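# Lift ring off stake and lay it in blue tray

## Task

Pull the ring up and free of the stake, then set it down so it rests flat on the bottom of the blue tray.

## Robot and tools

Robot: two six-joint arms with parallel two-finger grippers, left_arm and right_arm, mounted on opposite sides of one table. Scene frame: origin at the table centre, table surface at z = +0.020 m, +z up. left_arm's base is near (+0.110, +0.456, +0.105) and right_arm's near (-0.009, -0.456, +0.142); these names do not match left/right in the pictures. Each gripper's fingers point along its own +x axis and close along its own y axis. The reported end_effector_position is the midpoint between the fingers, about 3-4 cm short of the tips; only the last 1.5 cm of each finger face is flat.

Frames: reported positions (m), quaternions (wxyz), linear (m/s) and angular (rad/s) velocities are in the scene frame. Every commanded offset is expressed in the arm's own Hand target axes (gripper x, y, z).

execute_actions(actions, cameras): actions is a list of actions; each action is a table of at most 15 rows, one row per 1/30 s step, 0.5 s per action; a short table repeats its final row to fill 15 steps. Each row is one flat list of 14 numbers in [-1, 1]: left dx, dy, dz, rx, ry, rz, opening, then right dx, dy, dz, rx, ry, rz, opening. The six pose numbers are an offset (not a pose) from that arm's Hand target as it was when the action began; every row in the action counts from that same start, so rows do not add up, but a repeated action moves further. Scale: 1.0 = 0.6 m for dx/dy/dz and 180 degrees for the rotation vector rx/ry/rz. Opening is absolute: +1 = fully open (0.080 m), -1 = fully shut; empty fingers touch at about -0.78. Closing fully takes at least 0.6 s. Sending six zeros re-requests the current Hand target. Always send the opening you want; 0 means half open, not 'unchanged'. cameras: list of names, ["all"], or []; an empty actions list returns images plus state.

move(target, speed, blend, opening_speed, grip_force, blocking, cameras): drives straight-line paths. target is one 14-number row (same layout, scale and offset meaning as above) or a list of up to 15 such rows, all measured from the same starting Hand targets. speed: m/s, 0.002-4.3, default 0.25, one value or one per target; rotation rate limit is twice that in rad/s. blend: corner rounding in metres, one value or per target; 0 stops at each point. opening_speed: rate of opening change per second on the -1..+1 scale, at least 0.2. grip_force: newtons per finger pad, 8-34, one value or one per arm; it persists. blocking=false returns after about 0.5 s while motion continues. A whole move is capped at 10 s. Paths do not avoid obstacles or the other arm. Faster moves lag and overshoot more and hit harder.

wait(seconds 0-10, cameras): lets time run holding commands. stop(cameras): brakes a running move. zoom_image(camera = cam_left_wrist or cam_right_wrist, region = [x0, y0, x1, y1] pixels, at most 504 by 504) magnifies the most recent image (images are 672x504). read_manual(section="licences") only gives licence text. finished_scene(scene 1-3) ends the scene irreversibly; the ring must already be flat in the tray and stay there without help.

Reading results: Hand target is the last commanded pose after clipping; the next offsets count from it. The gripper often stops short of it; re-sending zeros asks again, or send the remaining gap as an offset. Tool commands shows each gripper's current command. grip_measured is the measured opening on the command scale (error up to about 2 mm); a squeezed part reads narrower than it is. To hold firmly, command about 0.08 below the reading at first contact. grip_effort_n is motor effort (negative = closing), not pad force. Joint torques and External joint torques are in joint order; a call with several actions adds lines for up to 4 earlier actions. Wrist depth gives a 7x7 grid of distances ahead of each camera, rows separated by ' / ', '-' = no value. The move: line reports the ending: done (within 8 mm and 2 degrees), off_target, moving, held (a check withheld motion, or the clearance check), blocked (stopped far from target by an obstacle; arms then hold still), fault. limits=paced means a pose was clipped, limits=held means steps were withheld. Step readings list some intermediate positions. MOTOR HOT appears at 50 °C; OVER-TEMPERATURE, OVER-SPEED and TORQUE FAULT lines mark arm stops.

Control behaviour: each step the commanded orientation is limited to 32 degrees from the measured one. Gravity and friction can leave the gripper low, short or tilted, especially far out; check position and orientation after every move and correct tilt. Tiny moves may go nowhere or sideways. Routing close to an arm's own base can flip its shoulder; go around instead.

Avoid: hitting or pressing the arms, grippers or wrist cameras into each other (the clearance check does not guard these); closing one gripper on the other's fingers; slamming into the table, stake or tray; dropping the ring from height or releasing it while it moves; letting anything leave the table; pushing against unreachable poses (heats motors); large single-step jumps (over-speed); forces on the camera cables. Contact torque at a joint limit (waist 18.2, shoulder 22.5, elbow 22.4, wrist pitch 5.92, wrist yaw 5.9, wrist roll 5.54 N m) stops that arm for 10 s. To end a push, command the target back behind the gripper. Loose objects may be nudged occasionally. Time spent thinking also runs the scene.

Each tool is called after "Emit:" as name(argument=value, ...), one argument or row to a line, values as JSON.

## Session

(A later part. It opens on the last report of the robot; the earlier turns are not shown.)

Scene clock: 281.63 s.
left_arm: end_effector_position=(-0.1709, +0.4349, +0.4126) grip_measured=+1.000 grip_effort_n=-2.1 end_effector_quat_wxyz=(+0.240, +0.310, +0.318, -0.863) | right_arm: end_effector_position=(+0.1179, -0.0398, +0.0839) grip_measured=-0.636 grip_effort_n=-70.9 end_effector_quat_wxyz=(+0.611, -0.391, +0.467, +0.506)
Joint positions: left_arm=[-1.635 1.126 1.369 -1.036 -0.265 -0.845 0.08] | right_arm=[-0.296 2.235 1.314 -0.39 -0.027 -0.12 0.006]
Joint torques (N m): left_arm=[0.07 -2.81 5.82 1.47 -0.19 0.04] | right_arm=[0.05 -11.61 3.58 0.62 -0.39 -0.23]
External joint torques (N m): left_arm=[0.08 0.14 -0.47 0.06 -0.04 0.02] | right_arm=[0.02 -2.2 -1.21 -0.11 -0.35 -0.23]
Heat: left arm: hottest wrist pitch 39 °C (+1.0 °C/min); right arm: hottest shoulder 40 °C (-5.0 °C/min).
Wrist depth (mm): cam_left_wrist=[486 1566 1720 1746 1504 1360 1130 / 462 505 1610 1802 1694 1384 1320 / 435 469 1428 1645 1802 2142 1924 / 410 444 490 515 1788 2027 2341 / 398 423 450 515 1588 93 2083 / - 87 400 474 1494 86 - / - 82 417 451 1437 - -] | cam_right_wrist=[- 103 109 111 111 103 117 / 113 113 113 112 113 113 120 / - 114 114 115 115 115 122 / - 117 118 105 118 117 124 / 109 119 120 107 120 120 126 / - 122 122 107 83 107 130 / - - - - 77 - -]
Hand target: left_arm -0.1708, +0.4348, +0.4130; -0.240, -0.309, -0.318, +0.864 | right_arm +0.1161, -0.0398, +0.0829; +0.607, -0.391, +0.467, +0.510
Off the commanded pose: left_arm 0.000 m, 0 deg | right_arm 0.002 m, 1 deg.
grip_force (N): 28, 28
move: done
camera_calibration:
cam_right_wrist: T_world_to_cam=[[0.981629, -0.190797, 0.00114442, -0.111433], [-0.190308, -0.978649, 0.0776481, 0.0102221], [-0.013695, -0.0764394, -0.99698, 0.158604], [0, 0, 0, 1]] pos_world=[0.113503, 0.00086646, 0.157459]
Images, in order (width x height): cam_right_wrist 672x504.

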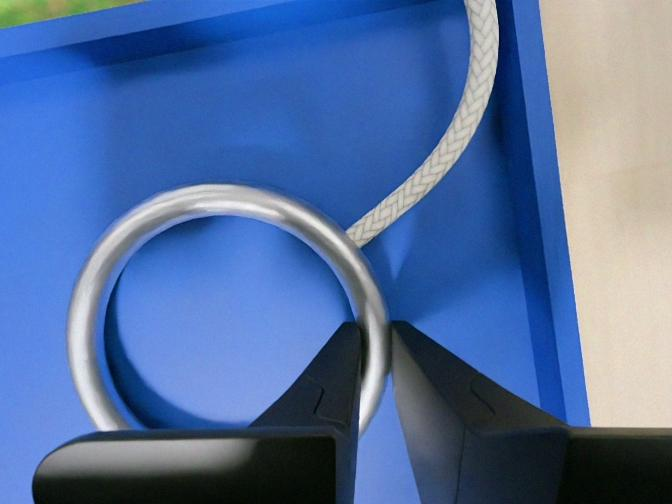

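Emit:
move(
  target=[0,0,0,0,0,0,1,0.0145,0,-0.0039,0,0,0,-1],
  speed=0.05,
  cameras=["cam_right_wrist"],
)

Scene clock: 286.63 s.
left_arm: end_effector_position=(-0.1709, +0.4349, +0.4126) grip_measured=+1.000 grip_effort_n=-2.1 end_effector_quat_wxyz=(+0.240, +0.310, +0.318, -0.863) | right_arm: end_effector_position=(+0.1184, -0.0374, +0.0789) grip_measured=-0.636 grip_effort_n=-70.9 end_effector_quat_wxyz=(+0.613, -0.388, +0.464, +0.508)
Joint positions: left_arm=[-1.635 1.126 1.369 -1.036 -0.265 -0.845 0.08] | right_arm=[-0.296 2.25 1.312 -0.363 -0.029 -0.12 0.006]
Joint torques (N m): left_arm=[0.06 -2.81 5.82 1.48 -0.19 0.04] | right_arm=[0.06 -10.79 3.15 0.74 -0.33 -0.23]
External joint torques (N m): left_arm=[0.05 0.03 -0.42 0.07 -0.03 0.01] | right_arm=[0.1 -1.32 -1.64 -0.02 -0.31 -0.23]
Heat: left arm: hottest wrist pitch 39 °C (+1.0 °C/min); right arm: hottest shoulder 40 °C (-6.0 °C/min).
Wrist depth (mm): cam_left_wrist=[479 1514 1774 1802 1514 1328 185 / 468 1455 1622 1802 1633 1419 1261 / 439 473 1504 1610 1774 2083 2874 / 413 444 496 1484 1831 1941 2390 / 392 427 449 524 1633 93 2083 / - 87 408 480 1484 87 - / - 82 417 454 1410 - -] | cam_right_wrist=[- 105 100 107 - 94 114 / - 109 109 109 109 109 116 / - 111 110 111 111 109 118 / - 113 113 105 113 109 120 / - 115 116 108 115 115 122 / 108 118 117 107 83 117 124 / - - - - 77 - -]
Hand target: left_arm -0.1708, +0.4348, +0.4130; -0.240, -0.309, -0.318, +0.864 | right_arm +0.1161, -0.0397, +0.0740; +0.607, -0.391, +0.467, +0.510
Off the commanded pose: left_arm 0.000 m, 0 deg | right_arm 0.006 m, 1 deg.
grip_force (N): 28, 28
move: done
camera_calibration:
cam_right_wrist: T_world_to_cam=[[0.981784, -0.189997, 0.000897272, -0.111398], [-0.18962, -0.979519, 0.0677223, 0.0136913], [-0.0119881, -0.0666588, -0.997704, 0.154038], [0, 0, 0, 1]] pos_world=[0.113811, 0.00251367, 0.152857]
Images, in order (width x height): cam_right_wrist 672x504.

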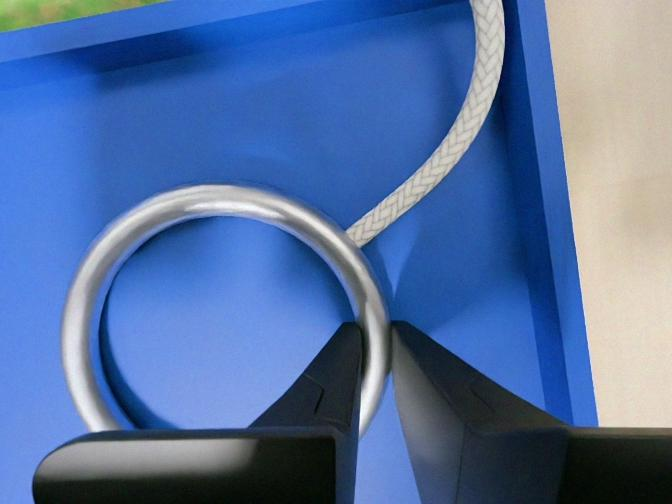

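Emit:
move(
  target=[0,0,0,0,0,0,1,0,0,0,0,0,0,-0.25],
  opening_speed=0.4,
  cameras=["cam_right_wrist"],
)

Scene clock: 291.53 s.
left_arm: end_effector_position=(-0.1709, +0.4349, +0.4126) grip_measured=+1.000 grip_effort_n=-1.6 end_effector_quat_wxyz=(+0.240, +0.310, +0.318, -0.863) | right_arm: end_effector_position=(+0.1185, -0.0371, +0.0785) grip_measured=-0.255 grip_effort_n=19.3 end_effector_quat_wxyz=(+0.613, -0.388, +0.464, +0.508)
Joint positions: left_arm=[-1.635 1.126 1.369 -1.036 -0.265 -0.845 0.08] | right_arm=[-0.296 2.251 1.312 -0.361 -0.029 -0.12 0.024]
Joint torques (N m): left_arm=[0.08 -2.8 5.84 1.47 -0.19 0.04] | right_arm=[0.05 -10.93 3.16 0.6 -0.34 -0.23]
External joint torques (N m): left_arm=[0.1 0.01 -0.39 0.05 -0.04 0.01] | right_arm=[0.06 -1.5 -1.63 -0.17 -0.31 -0.23]
Heat: left arm: hottest wrist pitch 39 °C (+1.0 °C/min); right arm: hottest shoulder 41 °C (-6.0 °C/min).
Wrist depth (mm): cam_left_wrist=[481 1524 1760 1746 1524 1360 1135 / 466 506 1645 1788 1599 1402 1328 / 436 474 1494 1694 310 2064 2580 / 414 447 490 1545 1774 2083 2390 / 395 430 449 524 1610 93 2027 / - 93 426 478 1484 87 - / - 83 414 459 1428 - -] | cam_right_wrist=[- 102 99 103 107 94 114 / - 109 109 109 109 107 116 / - 110 110 111 110 102 118 / - 113 113 107 113 108 120 / - 115 115 108 114 115 121 / 108 116 70 108 117 81 124 / - - - 118 119 - -]
Hand target: left_arm -0.1708, +0.4348, +0.4130; -0.240, -0.309, -0.318, +0.864 | right_arm +0.1161, -0.0396, +0.0741; +0.608, -0.391, +0.467, +0.510
Off the commanded pose: left_arm 0.000 m, 0 deg | right_arm 0.006 m, 1 deg.
grip_force (N): 28, 28
move: done
camera_calibration:
cam_right_wrist: T_world_to_cam=[[0.981785, -0.189994, 0.000983521, -0.111471], [-0.189636, -0.979594, 0.0665895, 0.0141068], [-0.0116881, -0.0655631, -0.99778, 0.153728], [0, 0, 0, 1]] pos_world=[0.113913, 0.00271899, 0.152557]
Images, in order (width x height): cam_right_wrist 672x504.

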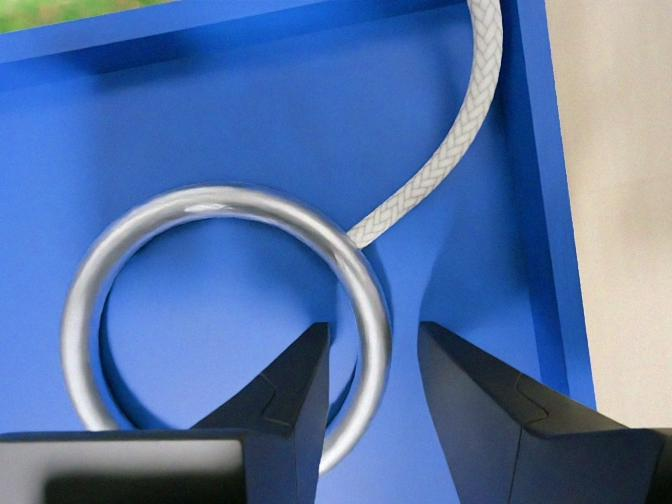

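Emit:
move(
  target=[0,0,0,0,0,0,1,-0.18,0,0,0,0,0,-0.25],
  speed=0.15,
  cameras=["cam_right_wrist"],
)

Scene clock: 295.30 s.
left_arm: end_effector_position=(-0.1709, +0.4349, +0.4126) grip_measured=+1.000 grip_effort_n=-2.1 end_effector_quat_wxyz=(+0.240, +0.310, +0.318, -0.863) | right_arm: end_effector_position=(+0.1100, -0.0714, +0.1702) grip_measured=-0.254 grip_effort_n=19.3 end_effector_quat_wxyz=(+0.604, -0.396, +0.474, +0.503)
Joint positions: left_arm=[-1.635 1.126 1.369 -1.036 -0.265 -0.845 0.08] | right_arm=[-0.302 1.971 1.294 -0.658 -0.03 -0.129 0.024]
Joint torques (N m): left_arm=[0.07 -2.81 5.84 1.47 -0.18 0.04] | right_arm=[-0.34 -12.24 5.74 0.36 -0.36 -0.26]
External joint torques (N m): left_arm=[0.06 -0.02 -0.35 0.07 -0.03 0.01] | right_arm=[-0.35 -3.9 0.3 -0.34 -0.33 -0.26]
Heat: left arm: hottest wrist pitch 39 °C (+1.0 °C/min); right arm: hottest shoulder 41 °C (-6.1 °C/min).
Wrist depth (mm): cam_left_wrist=[486 1599 1720 1760 1465 1312 188 / 463 503 1610 1788 1682 1384 1393 / 440 476 1514 1657 1720 2142 2365 / 416 445 486 510 1746 1992 2341 / 390 429 448 511 1622 93 2122 / - 87 440 479 1494 87 - / - 78 413 455 1437 - -] | cam_right_wrist=[197 196 193 192 191 197 197 / 196 195 195 194 194 202 202 / - 201 200 200 200 207 207 / 212 205 201 205 206 212 211 / 217 211 210 210 208 217 218 / 223 - 65 213 - 220 222 / - - - 229 92 - -]
Hand target: left_arm -0.1708, +0.4348, +0.4130; -0.240, -0.309, -0.318, +0.864 | right_arm +0.1113, -0.0672, +0.1783; +0.608, -0.391, +0.467, +0.510
Off the commanded pose: left_arm 0.000 m, 0 deg | right_arm 0.009 m, 1 deg.
grip_force (N): 28, 28
move: off_target (right_arm)
camera_calibration:
cam_right_wrist: T_world_to_cam=[[0.982357, -0.187002, -0.00229809, -0.10897], [-0.185816, -0.977371, 0.101086, -0.0332467], [-0.0211492, -0.0988751, -0.994875, 0.240991], [0, 0, 0, 1]] pos_world=[0.105966, -0.0290438, 0.242867]
Images, in order (width x height): cam_right_wrist 672x504.

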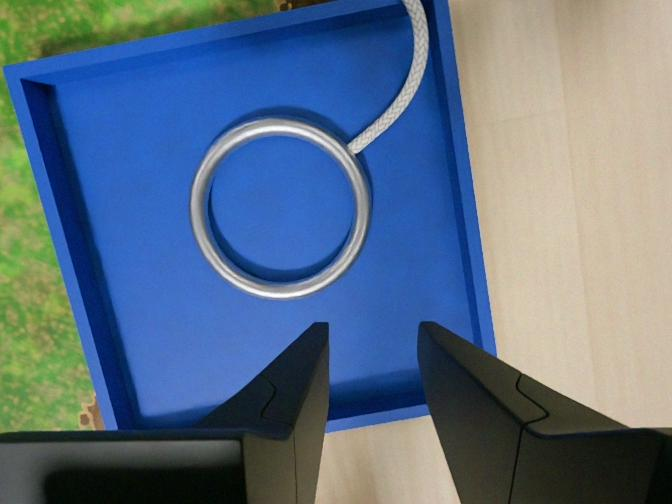

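Emit:
zoom_image(
  camera="cam_right_wrist",
  region=[170, 90, 400, 310],
)

Scaled by 2.191 from the camera's 672x504 image, which has a finer 960x720 frame.

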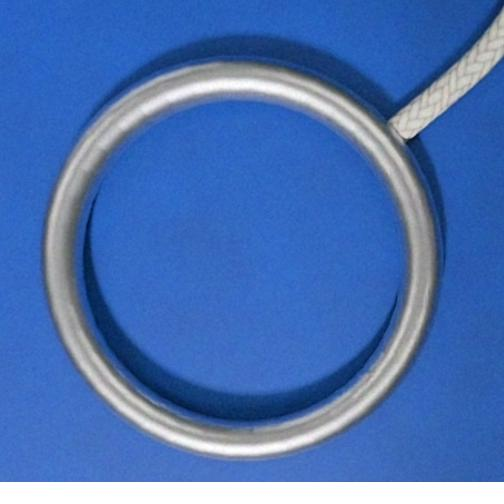

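Symmetric shadow; lying flat.

Emit:
finished_scene(
  scene=2,
)

The scene is finished: the task was done.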